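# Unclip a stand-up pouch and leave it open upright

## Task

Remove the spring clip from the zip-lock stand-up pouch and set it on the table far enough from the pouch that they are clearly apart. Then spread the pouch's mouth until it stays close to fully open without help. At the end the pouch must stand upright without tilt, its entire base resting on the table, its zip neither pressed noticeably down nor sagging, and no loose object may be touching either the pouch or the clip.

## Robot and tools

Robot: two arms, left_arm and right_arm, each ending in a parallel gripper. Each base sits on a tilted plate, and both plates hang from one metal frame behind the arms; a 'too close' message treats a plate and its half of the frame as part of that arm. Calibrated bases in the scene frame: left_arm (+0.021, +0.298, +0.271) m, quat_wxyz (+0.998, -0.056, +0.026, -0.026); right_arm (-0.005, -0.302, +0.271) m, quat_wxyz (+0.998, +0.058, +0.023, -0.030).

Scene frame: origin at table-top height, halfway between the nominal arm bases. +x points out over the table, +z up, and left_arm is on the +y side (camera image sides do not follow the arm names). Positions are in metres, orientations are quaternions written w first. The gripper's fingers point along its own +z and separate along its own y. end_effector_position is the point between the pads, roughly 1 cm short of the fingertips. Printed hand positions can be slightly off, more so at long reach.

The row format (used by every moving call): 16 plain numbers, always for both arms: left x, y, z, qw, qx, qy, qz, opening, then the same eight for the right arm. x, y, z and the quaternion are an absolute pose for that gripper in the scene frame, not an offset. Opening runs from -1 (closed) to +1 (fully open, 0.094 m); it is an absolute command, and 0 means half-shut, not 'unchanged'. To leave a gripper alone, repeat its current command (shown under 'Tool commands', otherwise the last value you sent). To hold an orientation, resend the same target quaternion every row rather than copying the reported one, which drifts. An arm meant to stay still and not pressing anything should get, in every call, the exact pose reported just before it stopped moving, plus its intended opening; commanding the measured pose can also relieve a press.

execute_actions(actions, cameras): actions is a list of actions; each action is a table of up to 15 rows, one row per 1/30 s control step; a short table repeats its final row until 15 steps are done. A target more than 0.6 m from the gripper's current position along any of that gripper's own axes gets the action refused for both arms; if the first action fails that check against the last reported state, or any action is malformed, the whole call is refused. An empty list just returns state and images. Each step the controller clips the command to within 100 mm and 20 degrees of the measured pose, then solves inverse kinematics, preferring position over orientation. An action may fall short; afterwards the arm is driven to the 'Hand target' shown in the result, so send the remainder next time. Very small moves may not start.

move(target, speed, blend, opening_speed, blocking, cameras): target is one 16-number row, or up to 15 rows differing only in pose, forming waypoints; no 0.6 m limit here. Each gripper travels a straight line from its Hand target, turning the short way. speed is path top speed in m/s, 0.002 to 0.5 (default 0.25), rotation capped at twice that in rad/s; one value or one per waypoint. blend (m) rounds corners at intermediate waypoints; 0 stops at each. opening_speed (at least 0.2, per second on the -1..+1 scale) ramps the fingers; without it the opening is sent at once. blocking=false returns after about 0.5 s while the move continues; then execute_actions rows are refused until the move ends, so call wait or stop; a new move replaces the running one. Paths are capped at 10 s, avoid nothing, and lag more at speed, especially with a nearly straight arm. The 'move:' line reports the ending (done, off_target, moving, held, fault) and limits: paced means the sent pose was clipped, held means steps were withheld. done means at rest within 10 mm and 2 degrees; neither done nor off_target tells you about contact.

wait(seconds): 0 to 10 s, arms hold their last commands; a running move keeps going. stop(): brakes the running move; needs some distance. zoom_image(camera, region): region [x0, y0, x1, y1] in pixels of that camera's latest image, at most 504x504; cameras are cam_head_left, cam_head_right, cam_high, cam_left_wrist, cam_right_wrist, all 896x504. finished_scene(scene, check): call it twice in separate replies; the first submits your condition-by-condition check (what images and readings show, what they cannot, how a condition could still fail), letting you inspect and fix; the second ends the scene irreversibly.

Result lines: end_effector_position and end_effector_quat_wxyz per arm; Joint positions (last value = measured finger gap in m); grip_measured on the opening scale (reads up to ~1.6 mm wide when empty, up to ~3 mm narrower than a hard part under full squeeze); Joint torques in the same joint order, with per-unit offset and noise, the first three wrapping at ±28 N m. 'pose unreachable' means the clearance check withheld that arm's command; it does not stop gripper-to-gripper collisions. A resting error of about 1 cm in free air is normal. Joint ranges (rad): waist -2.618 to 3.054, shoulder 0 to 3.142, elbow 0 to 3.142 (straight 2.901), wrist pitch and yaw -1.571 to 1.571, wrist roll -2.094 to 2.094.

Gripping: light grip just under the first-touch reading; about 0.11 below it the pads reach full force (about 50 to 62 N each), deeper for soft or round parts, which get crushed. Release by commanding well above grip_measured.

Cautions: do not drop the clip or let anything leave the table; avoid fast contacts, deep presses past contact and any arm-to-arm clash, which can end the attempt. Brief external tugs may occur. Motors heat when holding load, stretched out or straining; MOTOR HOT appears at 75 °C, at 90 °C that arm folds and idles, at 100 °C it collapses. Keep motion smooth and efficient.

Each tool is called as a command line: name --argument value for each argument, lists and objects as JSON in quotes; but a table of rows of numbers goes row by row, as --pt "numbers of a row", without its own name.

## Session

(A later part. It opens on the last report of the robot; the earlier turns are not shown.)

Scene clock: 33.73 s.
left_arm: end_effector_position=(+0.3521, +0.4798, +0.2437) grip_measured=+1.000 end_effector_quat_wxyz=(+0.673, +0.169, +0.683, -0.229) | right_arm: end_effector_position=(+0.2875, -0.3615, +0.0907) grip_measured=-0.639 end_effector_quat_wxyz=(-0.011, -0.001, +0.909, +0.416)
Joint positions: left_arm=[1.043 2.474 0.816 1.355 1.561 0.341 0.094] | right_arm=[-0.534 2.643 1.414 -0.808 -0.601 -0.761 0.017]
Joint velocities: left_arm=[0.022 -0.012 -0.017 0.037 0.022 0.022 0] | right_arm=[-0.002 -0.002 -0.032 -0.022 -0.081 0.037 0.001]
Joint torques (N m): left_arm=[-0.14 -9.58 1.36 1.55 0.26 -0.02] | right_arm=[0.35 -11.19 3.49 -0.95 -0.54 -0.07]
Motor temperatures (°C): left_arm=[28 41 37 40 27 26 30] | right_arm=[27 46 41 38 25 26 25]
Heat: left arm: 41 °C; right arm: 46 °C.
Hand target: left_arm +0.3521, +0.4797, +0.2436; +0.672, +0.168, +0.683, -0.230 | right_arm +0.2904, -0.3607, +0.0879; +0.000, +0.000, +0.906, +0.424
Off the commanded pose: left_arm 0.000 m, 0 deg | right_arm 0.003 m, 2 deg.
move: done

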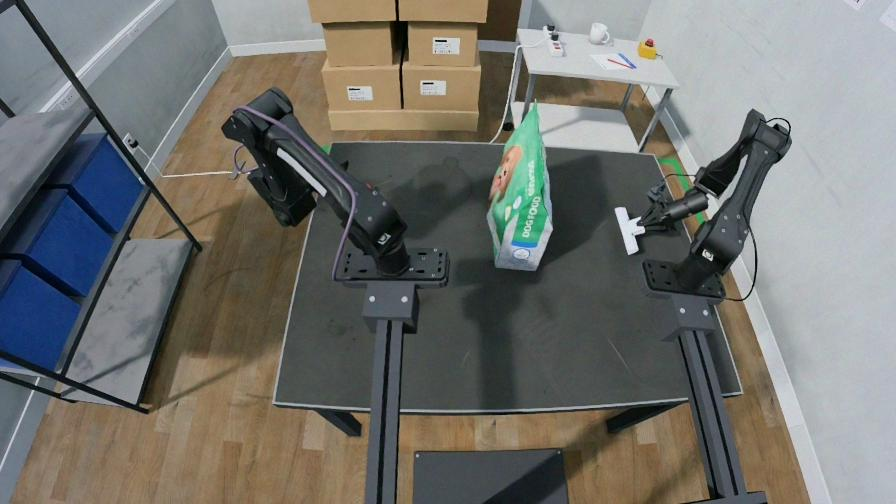

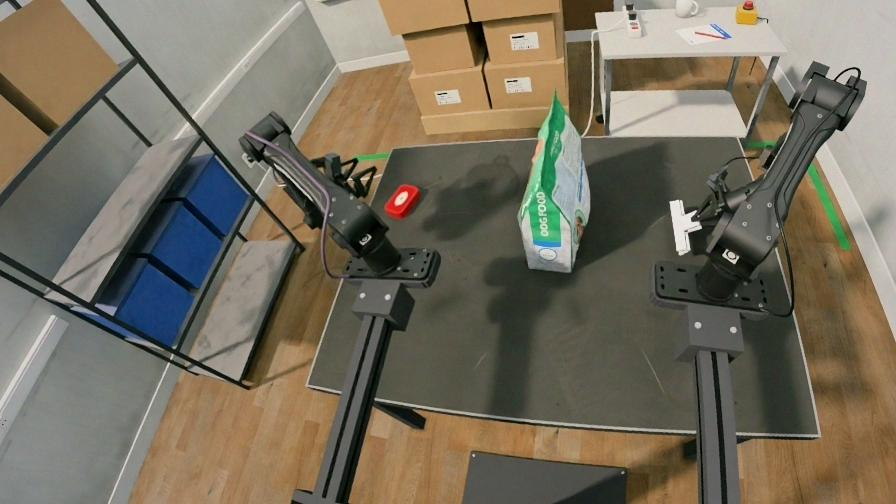

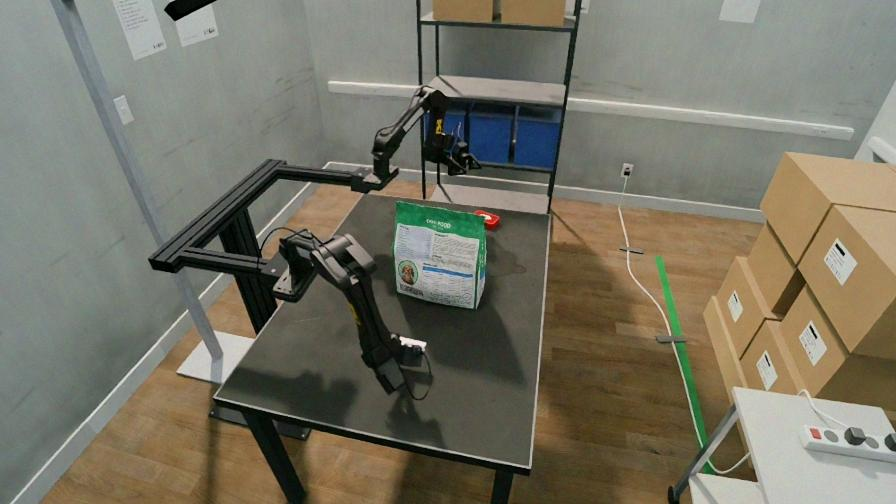

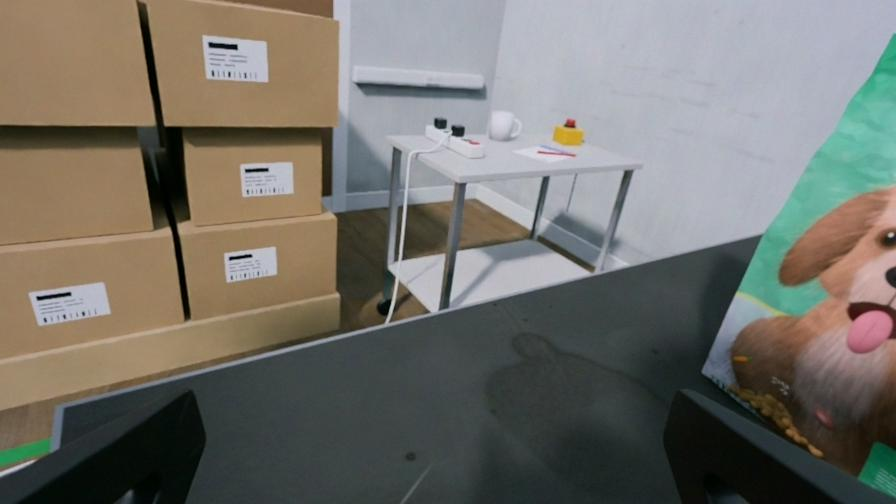

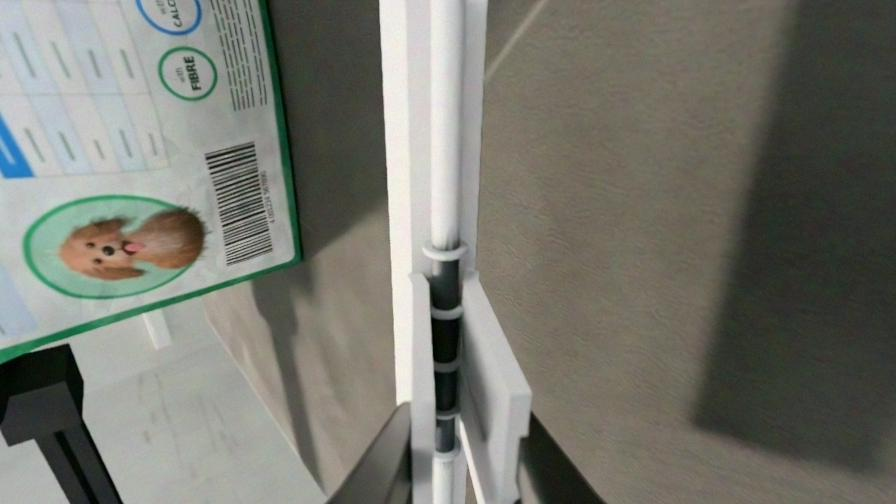

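move --target '[0.3521,0.4797,0.2436,0.673,0.168,0.683,-0.230,1,0.29,-0.36,0.062,0,0,0.906,0.423,-1]' --speed 0.04 --cameras '["cam_head_left","cam_head_right","cam_right_wrist","cam_high"]'

zoom_image --camera "cam_head_right" --region '[630, 160, 790, 280]'

zoom_image --camera "cam_high" --region '[340, 280, 480, 420]'

Scene clock: 35.00 s.
left_arm: end_effector_position=(+0.3521, +0.4798, +0.2437) grip_measured=+1.000 end_effector_quat_wxyz=(+0.673, +0.169, +0.683, -0.229) | right_arm: end_effector_position=(+0.2891, -0.3616, +0.0667) grip_measured=-0.639 end_effector_quat_wxyz=(-0.007, -0.002, +0.910, +0.415)
Joint positions: left_arm=[1.043 2.474 0.816 1.355 1.561 0.341 0.094] | right_arm=[-0.537 2.722 1.46 -0.769 -0.601 -0.763 0.017]
Joint velocities: left_arm=[-0.007 0.017 -0.012 0.007 -0.007 -0.037 0] | right_arm=[-0.002 -0.012 0.027 -0.051 0.007 -0.037 0]
Joint torques (N m): left_arm=[-0.14 -9.58 1.37 1.55 0.26 -0.03] | right_arm=[0.31 -10.81 3.29 -0.95 -0.52 -0.09]
Motor temperatures (°C): left_arm=[28 41 37 40 27 26 30] | right_arm=[27 46 40 38 25 26 25]
Heat: left arm: 41 °C; right arm: 46 °C.
Hand target: left_arm +0.3521, +0.4797, +0.2436; +0.672, +0.168, +0.683, -0.230 | right_arm +0.2898, -0.3598, +0.0620; +0.000, +0.000, +0.906, +0.423
Off the commanded pose: left_arm 0.000 m, 0 deg | right_arm 0.005 m, 1 deg.
move: done
Images, in order (width x height): cam_head_left 896x504, cam_head_right 896x504, cam_high 896x504, cam_right_wrist 896x504.

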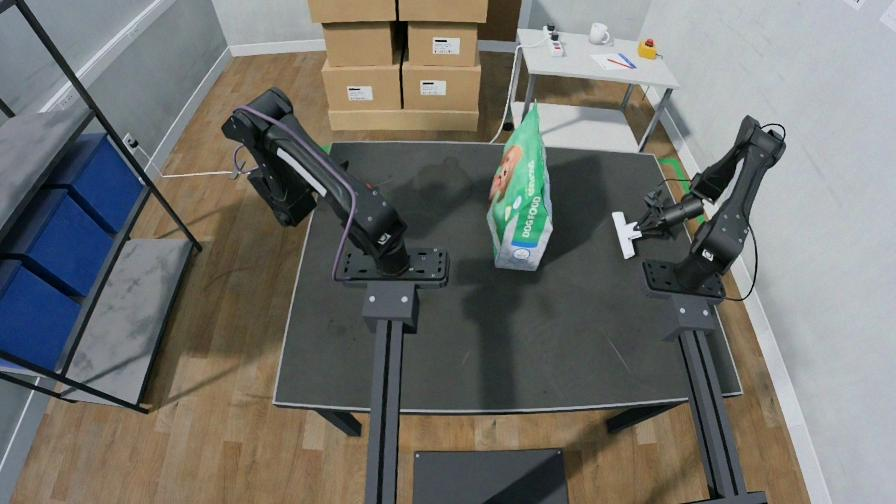

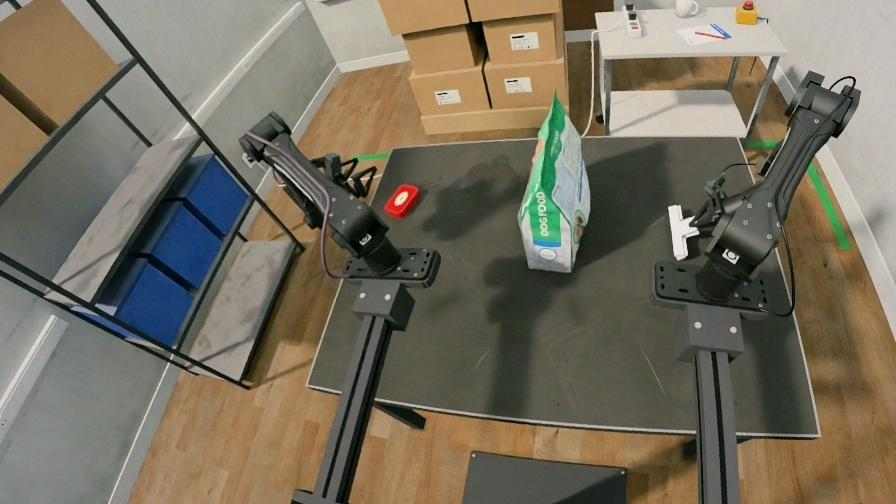

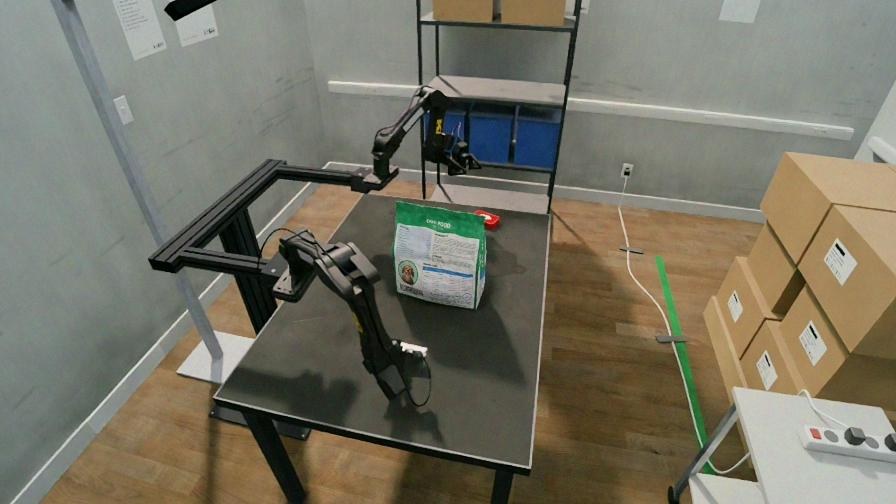

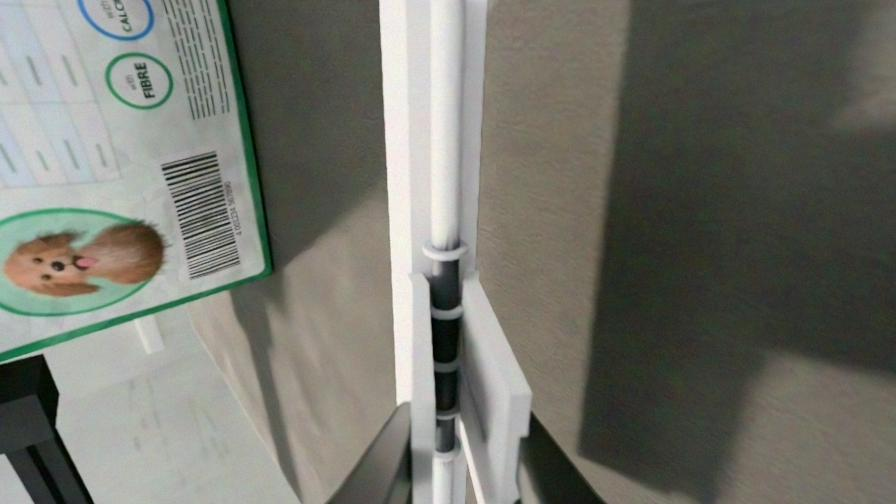

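Scaled by 3.150 from the camera's 896x504 image, which has a finer 1280x720 frame.

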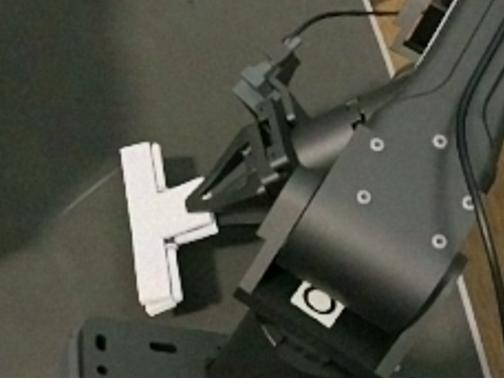

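Scaled by 3.600 from the camera's 896x504 image, which has a finer 1280x720 frame.

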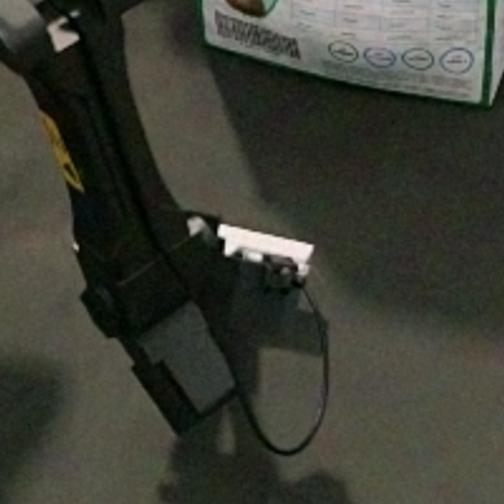

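Continue down in small steps.

move --target '[0.3521,0.4797,0.2436,0.673,0.168,0.683,-0.230,1,0.29,-0.36,0.051,0,0,0.906,0.423,-1]' --speed 0.03 --cameras '["cam_head_right","cam_right_wrist"]'

zoom_image --camera "cam_head_right" --region '[630, 160, 790, 280]'

Scene clock: 36.00 s.
left_arm: end_effector_position=(+0.3521, +0.4798, +0.2437) grip_measured=+1.000 end_effector_quat_wxyz=(+0.673, +0.169, +0.683, -0.229) | right_arm: end_effector_position=(+0.2901, -0.3613, +0.0561) grip_measured=-0.639 end_effector_quat_wxyz=(-0.007, -0.003, +0.910, +0.415)
Joint positions: left_arm=[1.043 2.474 0.816 1.355 1.561 0.341 0.094] | right_arm=[-0.537 2.759 1.487 -0.758 -0.601 -0.765 0.017]
Joint velocities: left_arm=[-0.002 -0.002 -0.012 -0.007 -0.037 0.037 0] | right_arm=[0.022 -0.012 0.017 0.081 0.037 0.037 0]
Joint torques (N m): left_arm=[-0.14 -9.59 1.36 1.55 0.27 -0.03] | right_arm=[0.13 -10.78 3.3 -0.95 -0.52 -0.07]
Motor temperatures (°C): left_arm=[28 41 37 40 27 26 30] | right_arm=[27 46 40 38 25 26 25]
Heat: left arm: 41 °C; right arm: 46 °C.
Hand target: left_arm +0.3521, +0.4797, +0.2436; +0.672, +0.168, +0.683, -0.230 | right_arm +0.2899, -0.3600, +0.0510; +0.000, +0.000, +0.906, +0.423
Off the commanded pose: left_arm 0.000 m, 0 deg | right_arm 0.005 m, 1 deg.
move: done
Images, in order (width x height): cam_head_right 896x504, cam_right_wrist 896x504.

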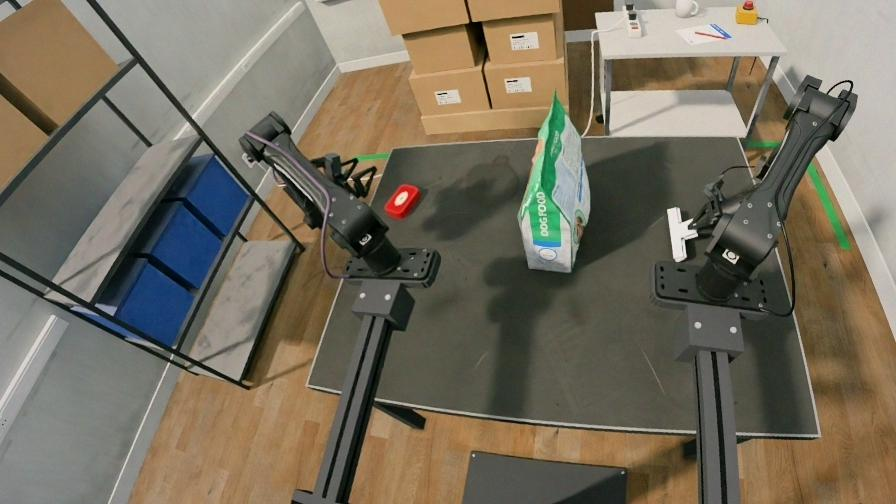

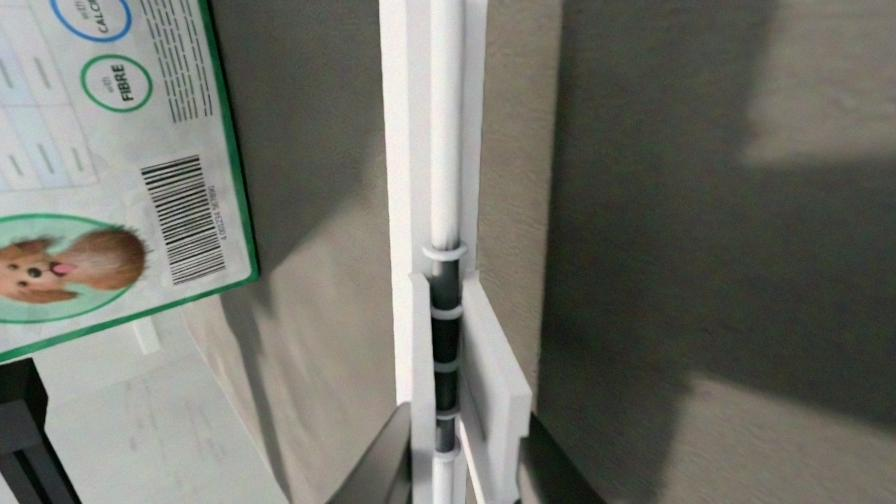

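Scaled by 3.150 from the camera's 896x504 image, which has a finer 1280x720 frame.

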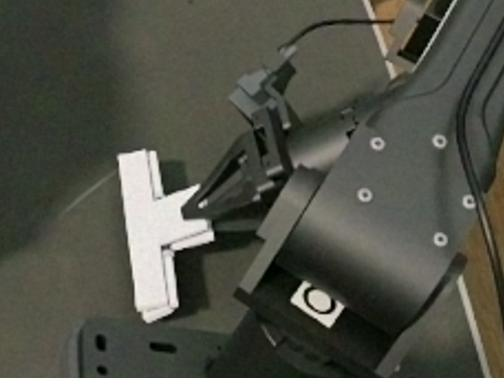

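move --target '[0.3521,0.4797,0.2436,0.673,0.168,0.683,-0.230,1,0.29,-0.36,0.041,0,0,0.906,0.423,-1]' --speed 0.03 --cameras '["cam_head_right","cam_right_wrist"]'

zoom_image --camera "cam_head_right" --region '[630, 160, 790, 280]'

Scene clock: 37.00 s.
left_arm: end_effector_position=(+0.3521, +0.4798, +0.2437) grip_measured=+1.000 end_effector_quat_wxyz=(+0.673, +0.169, +0.683, -0.229) | right_arm: end_effector_position=(+0.2902, -0.3621, +0.0461) grip_measured=-0.639 end_effector_quat_wxyz=(-0.006, -0.002, +0.910, +0.415)
Joint positions: left_arm=[1.043 2.474 0.816 1.355 1.561 0.341 0.094] | right_arm=[-0.541 2.795 1.514 -0.75 -0.601 -0.768 0.017]
Joint velocities: left_arm=[-0.012 -0.012 0.002 -0.007 -0.066 0.007 0] | right_arm=[0.007 -0.007 0.007 -0.066 -0.095 -0.007 0.001]
Joint torques (N m): left_arm=[-0.16 -9.61 1.35 1.55 0.27 -0.03] | right_arm=[0.27 -10.78 3.23 -0.95 -0.51 -0.07]
Motor temperatures (°C): left_arm=[28 41 37 40 27 26 30] | right_arm=[27 46 40 38 25 26 25]
Heat: left arm: 41 °C; right arm: 46 °C.
Hand target: left_arm +0.3521, +0.4797, +0.2436; +0.672, +0.168, +0.683, -0.230 | right_arm +0.2898, -0.3600, +0.0410; +0.000, +0.000, +0.906, +0.423
Off the commanded pose: left_arm 0.000 m, 0 deg | right_arm 0.006 m, 1 deg.
move: done
Images, in order (width x height): cam_head_right 896x504, cam_right_wrist 896x504.

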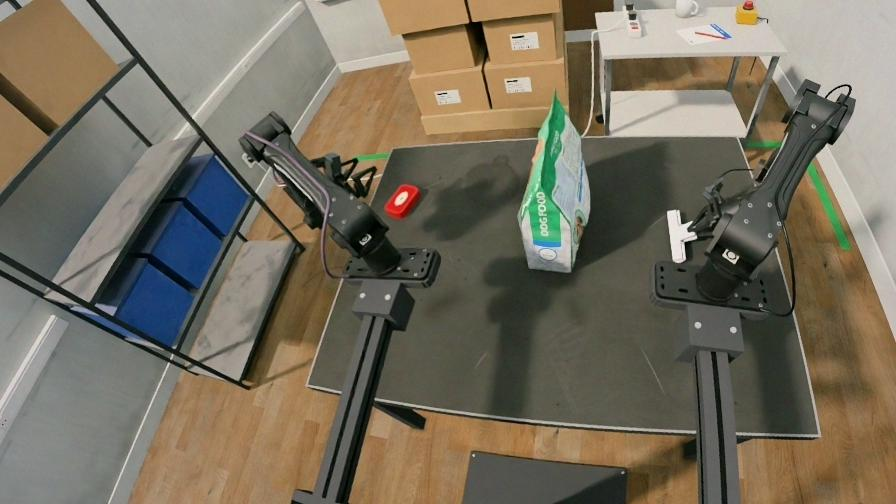

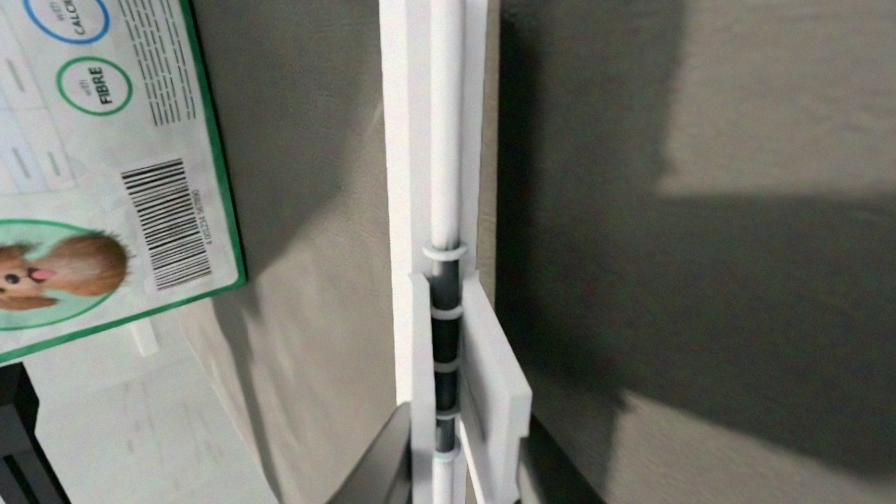

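Scaled by 3.150 from the camera's 896x504 image, which has a finer 1280x720 frame.

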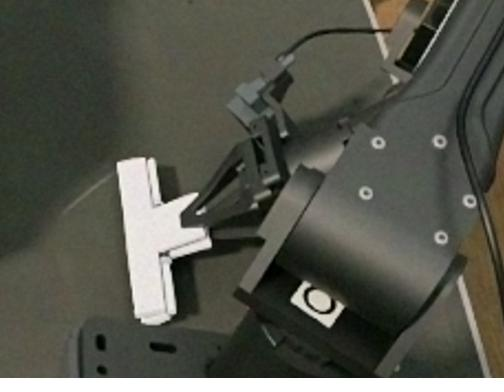

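move --target '[0.3521,0.4797,0.2436,0.673,0.168,0.683,-0.230,1,0.29,-0.36,0.038,0,0,0.906,0.423,-1]' --speed 0.03 --cameras '[]'

move --target '[0.3521,0.4797,0.2436,0.673,0.168,0.683,-0.230,1,0.29,-0.36,0.038,0,0,0.906,0.423,-0.05]' --speed 0.03 --opening_speed 0.3 --cameras '["cam_head_left","cam_head_right","cam_right_wrist"]'

zoom_image --camera "cam_head_right" --region '[630, 160, 790, 280]'

Scene clock: 38.10 s.
left_arm: end_effector_position=(+0.3521, +0.4798, +0.2437) grip_measured=+1.000 end_effector_quat_wxyz=(+0.673, +0.169, +0.683, -0.229) | right_arm: end_effector_position=(+0.2909, -0.3623, +0.0436) grip_measured=-0.639 end_effector_quat_wxyz=(-0.005, -0.003, +0.910, +0.414)
Joint positions: left_arm=[1.043 2.474 0.816 1.355 1.561 0.341 0.094] | right_arm=[-0.541 2.804 1.522 -0.748 -0.601 -0.769 0.017]
Joint velocities: left_arm=[-0.017 -0.027 -0.002 -0.051 -0.081 -0.022 0] | right_arm=[0.012 -0.002 0.002 0.095 -0.066 0.007 0]
Joint torques (N m): left_arm=[-0.14 -9.59 1.35 1.55 0.27 -0.02] | right_arm=[0.27 -10.7 3.22 -0.95 -0.5 -0.08]
Motor temperatures (°C): left_arm=[28 41 37 40 27 26 30] | right_arm=[27 46 40 37 25 26 25]
Heat: left arm: 41 °C; right arm: 46 °C.
Hand target: left_arm +0.3521, +0.4797, +0.2436; +0.672, +0.168, +0.683, -0.230 | right_arm +0.2898, -0.3599, +0.0381; +0.000, +0.000, +0.906, +0.423
Off the commanded pose: left_arm 0.000 m, 0 deg | right_arm 0.006 m, 1 deg.
move: done
No camera images: "cameras" was empty.

Scene clock: 41.47 s.
left_arm: end_effector_position=(+0.3521, +0.4798, +0.2437) grip_measured=+1.000 end_effector_quat_wxyz=(+0.673, +0.169, +0.683, -0.229) | right_arm: end_effector_position=(+0.2909, -0.3623, +0.0436) grip_measured=-0.052 end_effector_quat_wxyz=(-0.005, -0.003, +0.910, +0.414)
Joint positions: left_arm=[1.043 2.474 0.816 1.355 1.561 0.341 0.094] | right_arm=[-0.541 2.804 1.522 -0.748 -0.601 -0.77 0.045]
Joint velocities: left_arm=[-0.002 0.007 0.002 -0.051 -0.037 0.022 0] | right_arm=[0.002 -0.002 0.002 0.081 -0.037 0.007 0]
Joint torques (N m): left_arm=[-0.17 -9.57 1.35 1.55 0.26 -0.02] | right_arm=[0.25 -10.73 3.25 -0.94 -0.51 -0.05]
Motor temperatures (°C): left_arm=[28 41 37 39 27 26 30] | right_arm=[27 46 40 37 25 26 25]
Heat: left arm: 41 °C; right arm: 46 °C.
Hand target: left_arm +0.3521, +0.4797, +0.2436; +0.672, +0.168, +0.683, -0.230 | right_arm +0.2899, -0.3600, +0.0381; +0.000, +0.000, +0.906, +0.423
Off the commanded pose: left_arm 0.000 m, 0 deg | right_arm 0.006 m, 1 deg.
move: done
Images, in order (width x height): cam_head_left 896x504, cam_head_right 896x504, cam_right_wrist 896x504.

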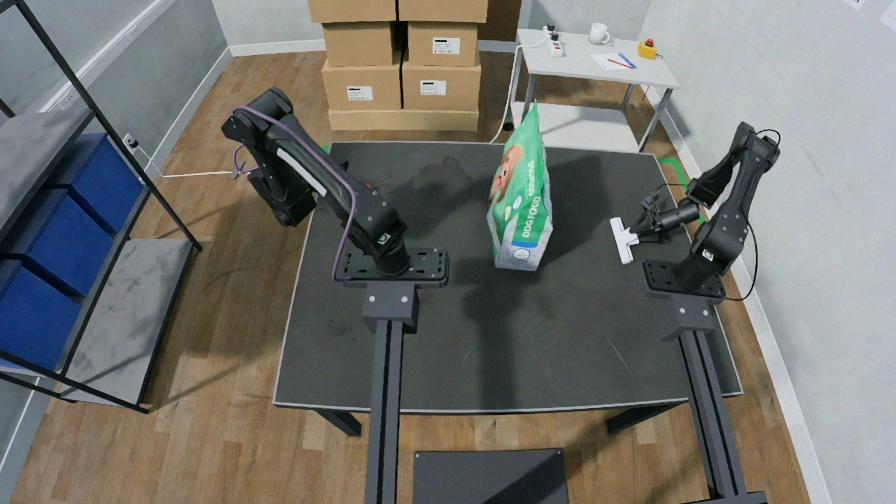

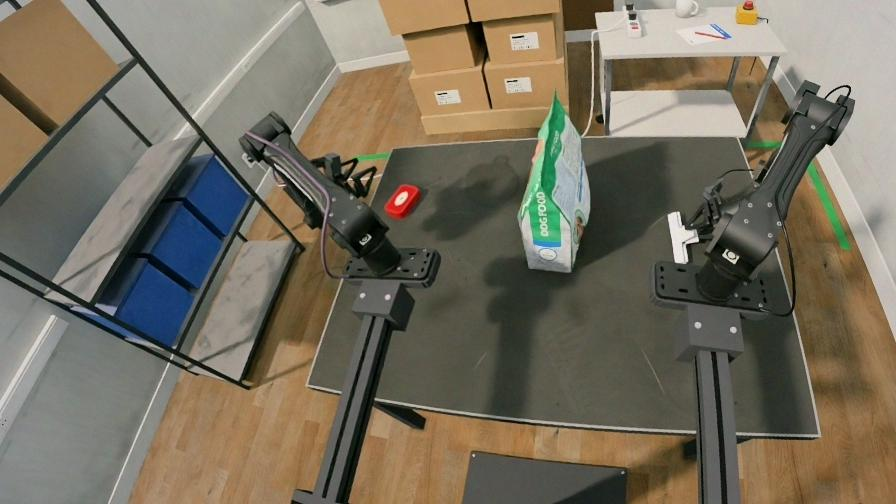

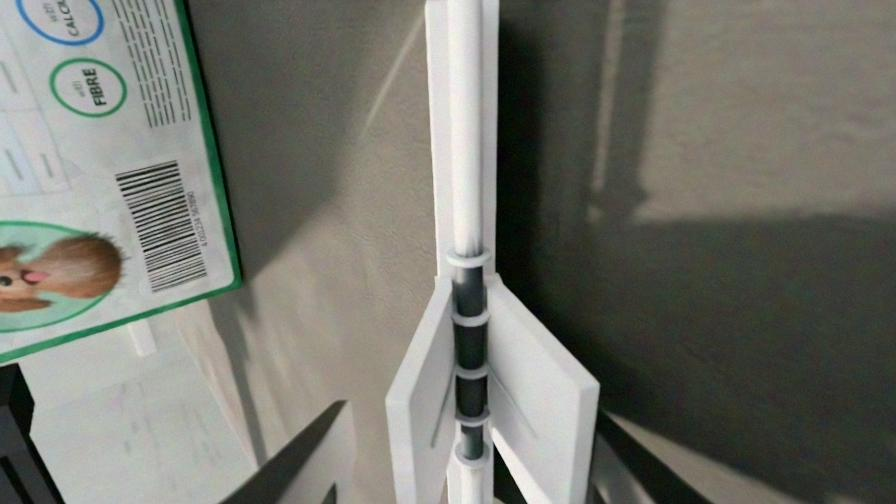

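Scaled by 3.150 from the camera's 896x504 image, which has a finer 1280x720 frame.

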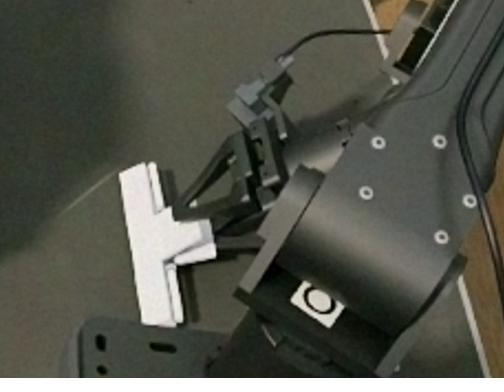

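move --pt "0.3521 0.4797 0.2436 0.673 0.168 0.683 -0.230 1 0.29 -0.362 0.034 0 0 0.906 0.423 -0.05" --pt "0.3521 0.4797 0.2436 0.673 0.168 0.683 -0.230 1 0.29 -0.41 0.034 0 0 0.906 0.423 -0.05" --speed 0.05 --cameras '["cam_head_left","cam_head_right","cam_right_wrist"]'

zoom_image --camera "cam_head_right" --region '[630, 160, 790, 280]'

Scene clock: 43.60 s.
left_arm: end_effector_position=(+0.3521, +0.4798, +0.2437) grip_measured=+1.000 end_effector_quat_wxyz=(+0.673, +0.169, +0.683, -0.229) | right_arm: end_effector_position=(+0.2964, -0.4144, +0.0412) grip_measured=-0.052 end_effector_quat_wxyz=(+0.007, +0.000, +0.910, +0.415)
Joint positions: left_arm=[1.043 2.474 0.816 1.355 1.561 0.341 0.094] | right_arm=[-0.648 2.877 1.737 -0.935 -0.571 -0.879 0.045]
Joint velocities: left_arm=[-0.017 -0.027 -0.017 0.007 -0.11 -0.051 0] | right_arm=[-0.007 0.002 -0.017 -0.007 0.022 0.007 -0.002]
Joint torques (N m): left_arm=[-0.2 -9.58 1.39 1.55 0.26 -0.03] | right_arm=[0.42 -11.3 3.93 -1.25 -0.29 -0.09]
Motor temperatures (°C): left_arm=[28 41 37 39 27 26 30] | right_arm=[27 46 40 37 25 26 25]
Heat: left arm: 41 °C; right arm: 46 °C.
Hand target: left_arm +0.3521, +0.4797, +0.2436; +0.672, +0.168, +0.683, -0.230 | right_arm +0.2905, -0.4099, +0.0344; +0.000, +0.000, +0.906, +0.423
Off the commanded pose: left_arm 0.000 m, 0 deg | right_arm 0.011 m, 1 deg.
move: off_target (right_arm)
Images, in order (width x height): cam_head_left 896x504, cam_head_right 896x504, cam_right_wrist 896x504.

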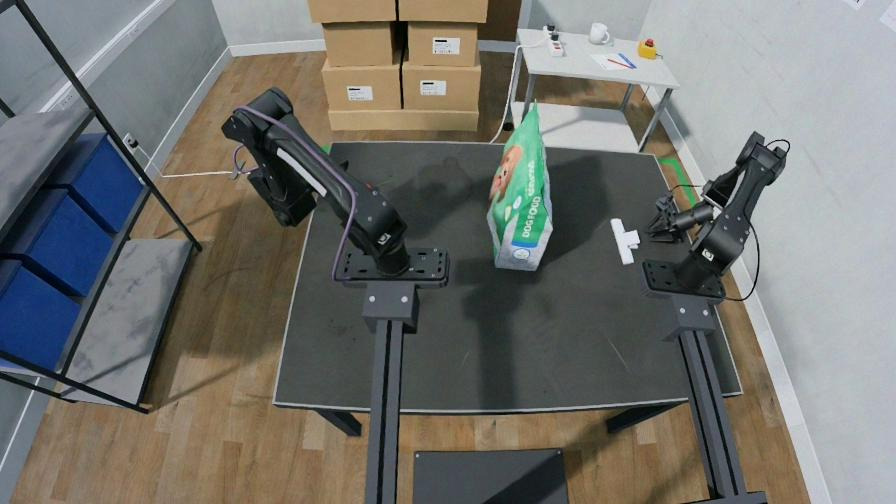

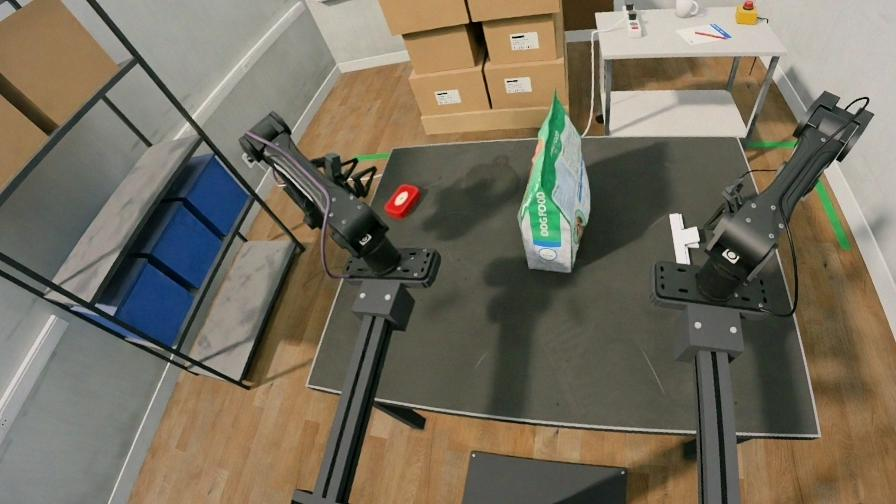

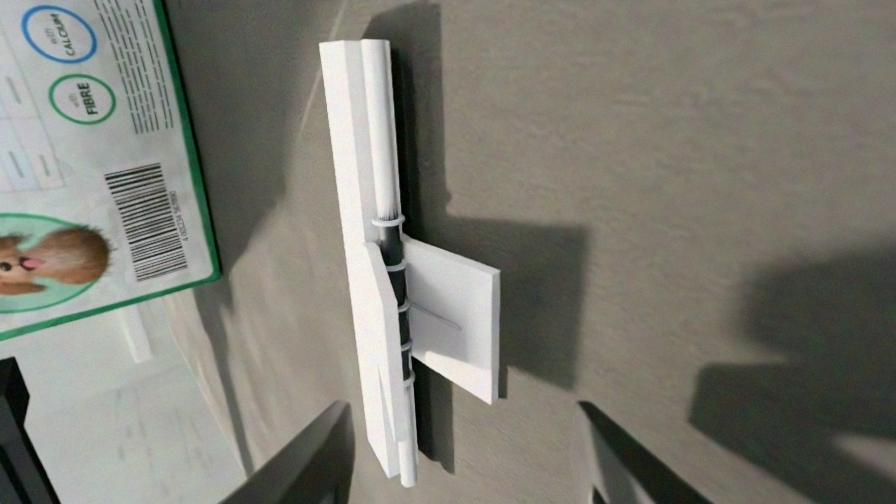

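Scaled by 3.150 from the camera's 896x504 image, which has a finer 1280x720 frame.

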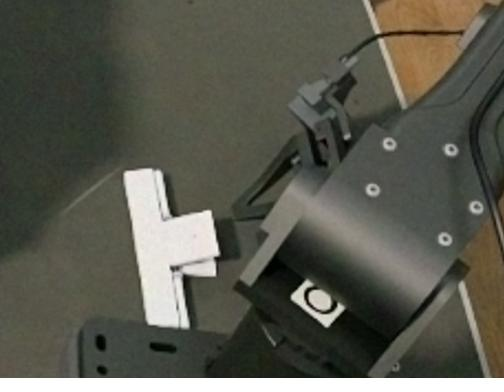

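move --pt "0.3521 0.4797 0.2436 0.673 0.168 0.683 -0.230 1 0.29 -0.46 0.12 0 0 0.906 0.423 0.5" --pt "0.3521 0.4797 0.2436 0.673 0.168 0.683 -0.230 1 0.29 -0.40 0.40 0 0 1 0 -1" --pt "0.3521 0.4797 0.2436 0.673 0.168 0.683 -0.230 1 0.30 -0.05 0.5 0.1 0 0.995 0 -1" --speed 0.2 --blend '[0.02,0.06,0]'

every target must give the same right_gripper/opening; nothing of the call was run
Scene clock: 43.87 s.
left_arm: end_effector_position=(+0.3521, +0.4798, +0.2437) grip_measured=+1.000 end_effector_quat_wxyz=(+0.673, +0.169, +0.683, -0.229) | right_arm: end_effector_position=(+0.2963, -0.4144, +0.0412) grip_measured=-0.052 end_effector_quat_wxyz=(+0.007, +0.000, +0.910, +0.415)
Joint positions: left_arm=[1.043 2.474 0.816 1.355 1.561 0.341 0.094] | right_arm=[-0.648 2.877 1.737 -0.935 -0.571 -0.879 0.045]
Joint velocities: left_arm=[-0.002 0.002 0.002 0.022 0.022 -0.007 0] | right_arm=[-0.017 0.002 -0.007 -0.095 -0.022 0.037 0.001]
Joint torques (N m): left_arm=[-0.17 -9.59 1.32 1.54 0.27 -0.02] | right_arm=[0.42 -11.26 3.9 -1.23 -0.29 -0.07]
Motor temperatures (°C): left_arm=[28 41 37 39 27 26 30] | right_arm=[27 46 40 37 25 26 25]
Heat: left arm: 41 °C; right arm: 46 °C.
Hand target: left_arm +0.3521, +0.4797, +0.2436; +0.672, +0.168, +0.683, -0.230 | right_arm +0.2905, -0.4099, +0.0344; +0.000, +0.000, +0.906, +0.423
Tool commands: left_gripper/opening=+1.0 right_gripper/opening=-0.05
Off the commanded pose: left_arm 0.000 m, 0 deg | right_arm 0.011 m, 1 deg.

move --pt "0.3521 0.4797 0.2436 0.673 0.168 0.683 -0.230 1 0.29 -0.46 0.12 0 0 0.906 0.423 0" --pt "0.3521 0.4797 0.2436 0.673 0.168 0.683 -0.230 1 0.29 -0.40 0.40 0 0 1 0 0" --pt "0.3521 0.4797 0.2436 0.673 0.168 0.683 -0.230 1 0.29 -0.05 0.5 0.1 0 0.995 0 0" --speed 0.2 --blend '[0.02,0.06,0]'

zoom_image --camera "cam_right_wrist" --region '[300, 0, 620, 420]'

zoom_image --camera "cam_high" --region '[370, 180, 510, 320]'

zoom_image --camera "cam_head_left" --region '[460, 80, 600, 290]'

zoom_image --camera "cam_head_right" --region '[490, 80, 620, 290]'

Scene clock: 49.60 s.
left_arm: end_effector_position=(+0.3521, +0.4798, +0.2437) grip_measured=+1.000 end_effector_quat_wxyz=(+0.673, +0.169, +0.683, -0.229) | right_arm: end_effector_position=(+0.2791, -0.0488, +0.5010) grip_measured=-0.002 end_effector_quat_wxyz=(+0.115, -0.005, +0.993, +0.027)
Joint positions: left_arm=[1.043 2.474 0.816 1.355 1.561 0.341 0.094] | right_arm=[0.965 1.971 2.094 -1.569 0.251 0.864 0.047]
Joint velocities: left_arm=[0.002 0.007 -0.012 0.007 -0.007 -0.066 0] | right_arm=[-0.007 0.012 0.012 -0.051 -0.037 -0.066 0]
Joint torques (N m): left_arm=[-0.16 -9.58 1.36 1.55 0.27 -0.03] | right_arm=[0.73 -9.18 8.21 0.53 0.27 0.04]
Motor temperatures (°C): left_arm=[28 41 37 39 27 26 30] | right_arm=[27 47 40 37 25 26 25]
Heat: left arm: 41 °C; right arm: 47 °C.
Hand target: left_arm +0.3521, +0.4797, +0.2436; +0.672, +0.168, +0.683, -0.230 | right_arm +0.2831, -0.0500, +0.5015; +0.121, -0.001, +0.992, +0.019
Off the commanded pose: left_arm 0.000 m, 0 deg | right_arm 0.011 m, 4 deg.
joint sent to its limit (right arm) — joint 4 (wrist pitch), lower limit. The joint targets are off in position and orientation.
move: off_target (right_arm)

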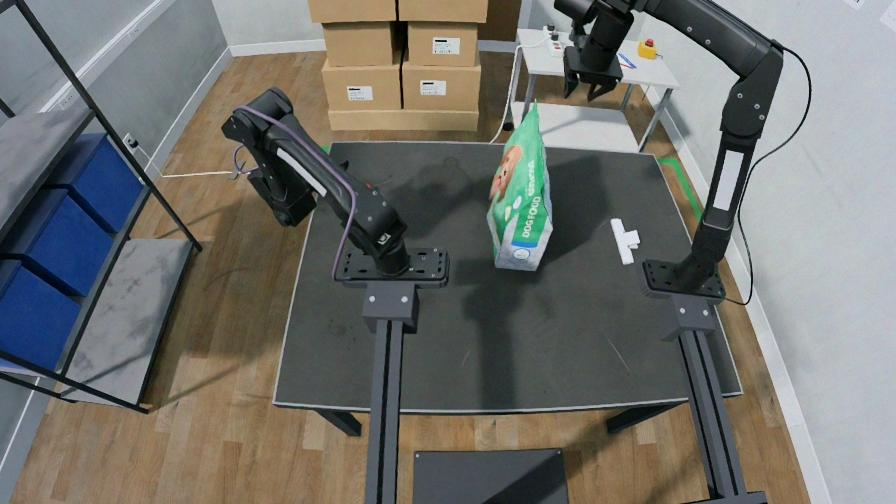

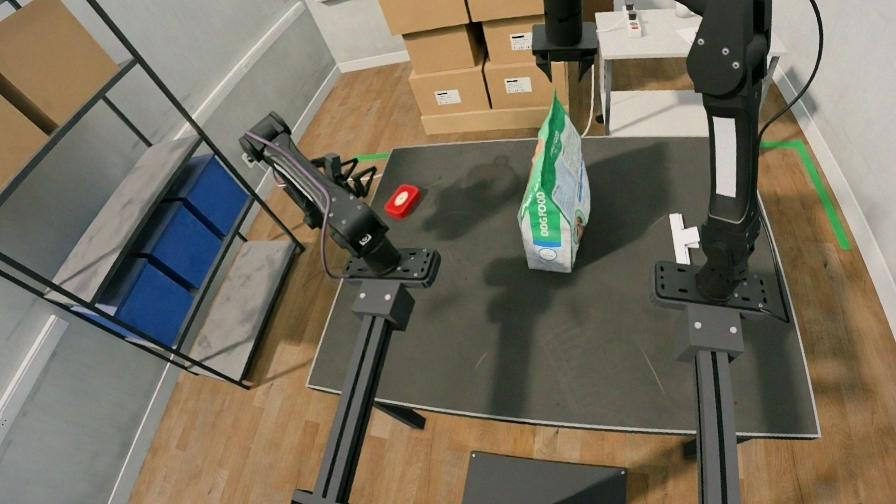

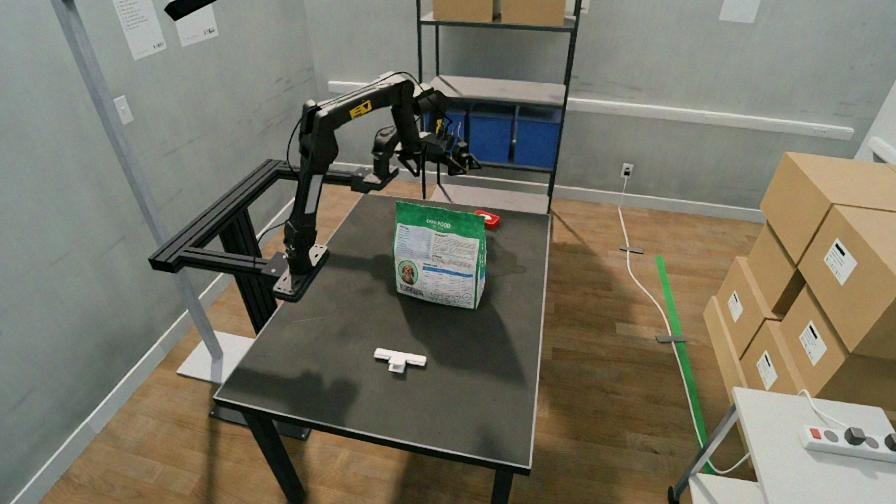

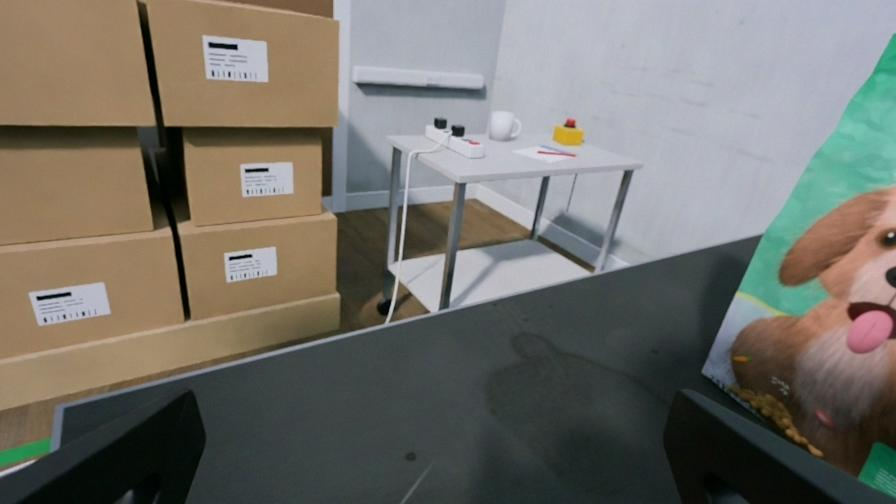

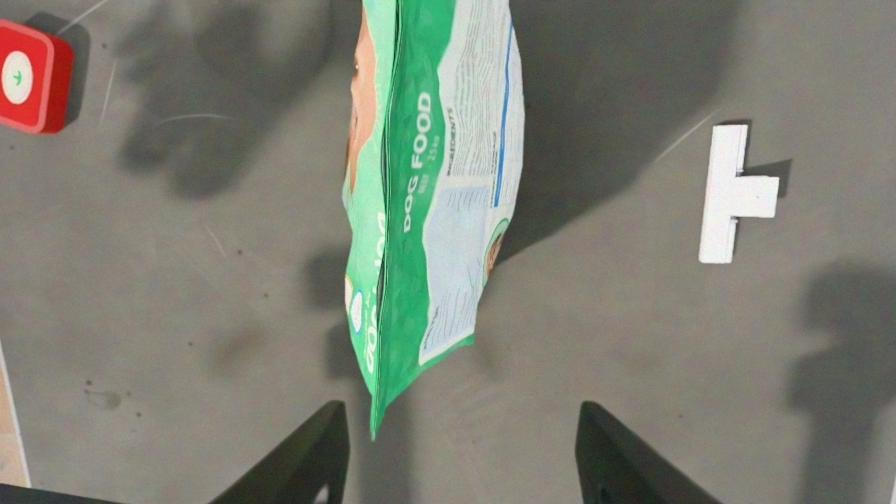

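Scaled by 1.200 from the camera's 896x504 image, which has a finer 1280x720 frame.

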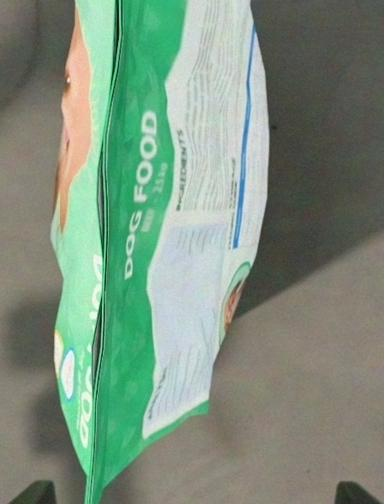

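Scaled by 3.600 from the camera's 896x504 image, which has a finer 1280x720 frame.

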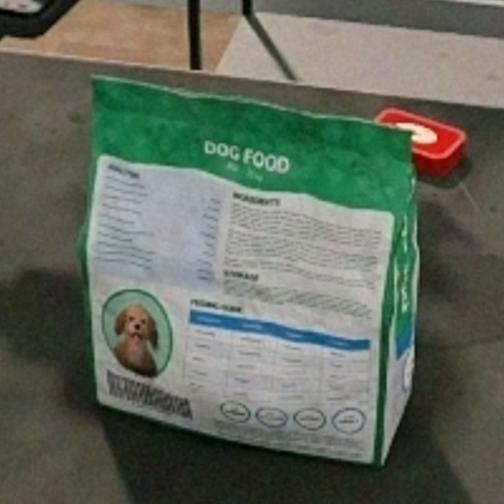

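Scaled by 2.400 from the camera's 896x504 image, which has a finer 1280x720 frame.

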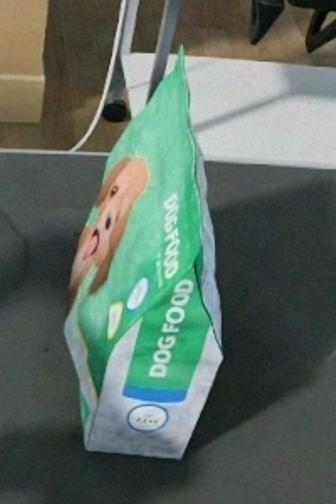

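Scaled by 2.400 from the camera's 896x504 image, which has a finer 1280x720 frame.

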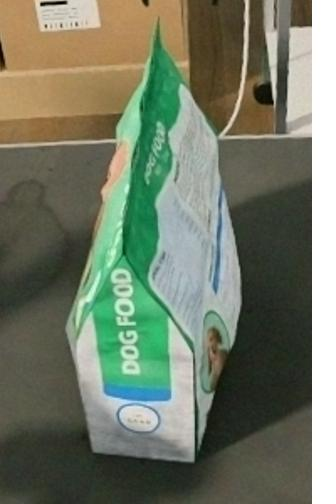

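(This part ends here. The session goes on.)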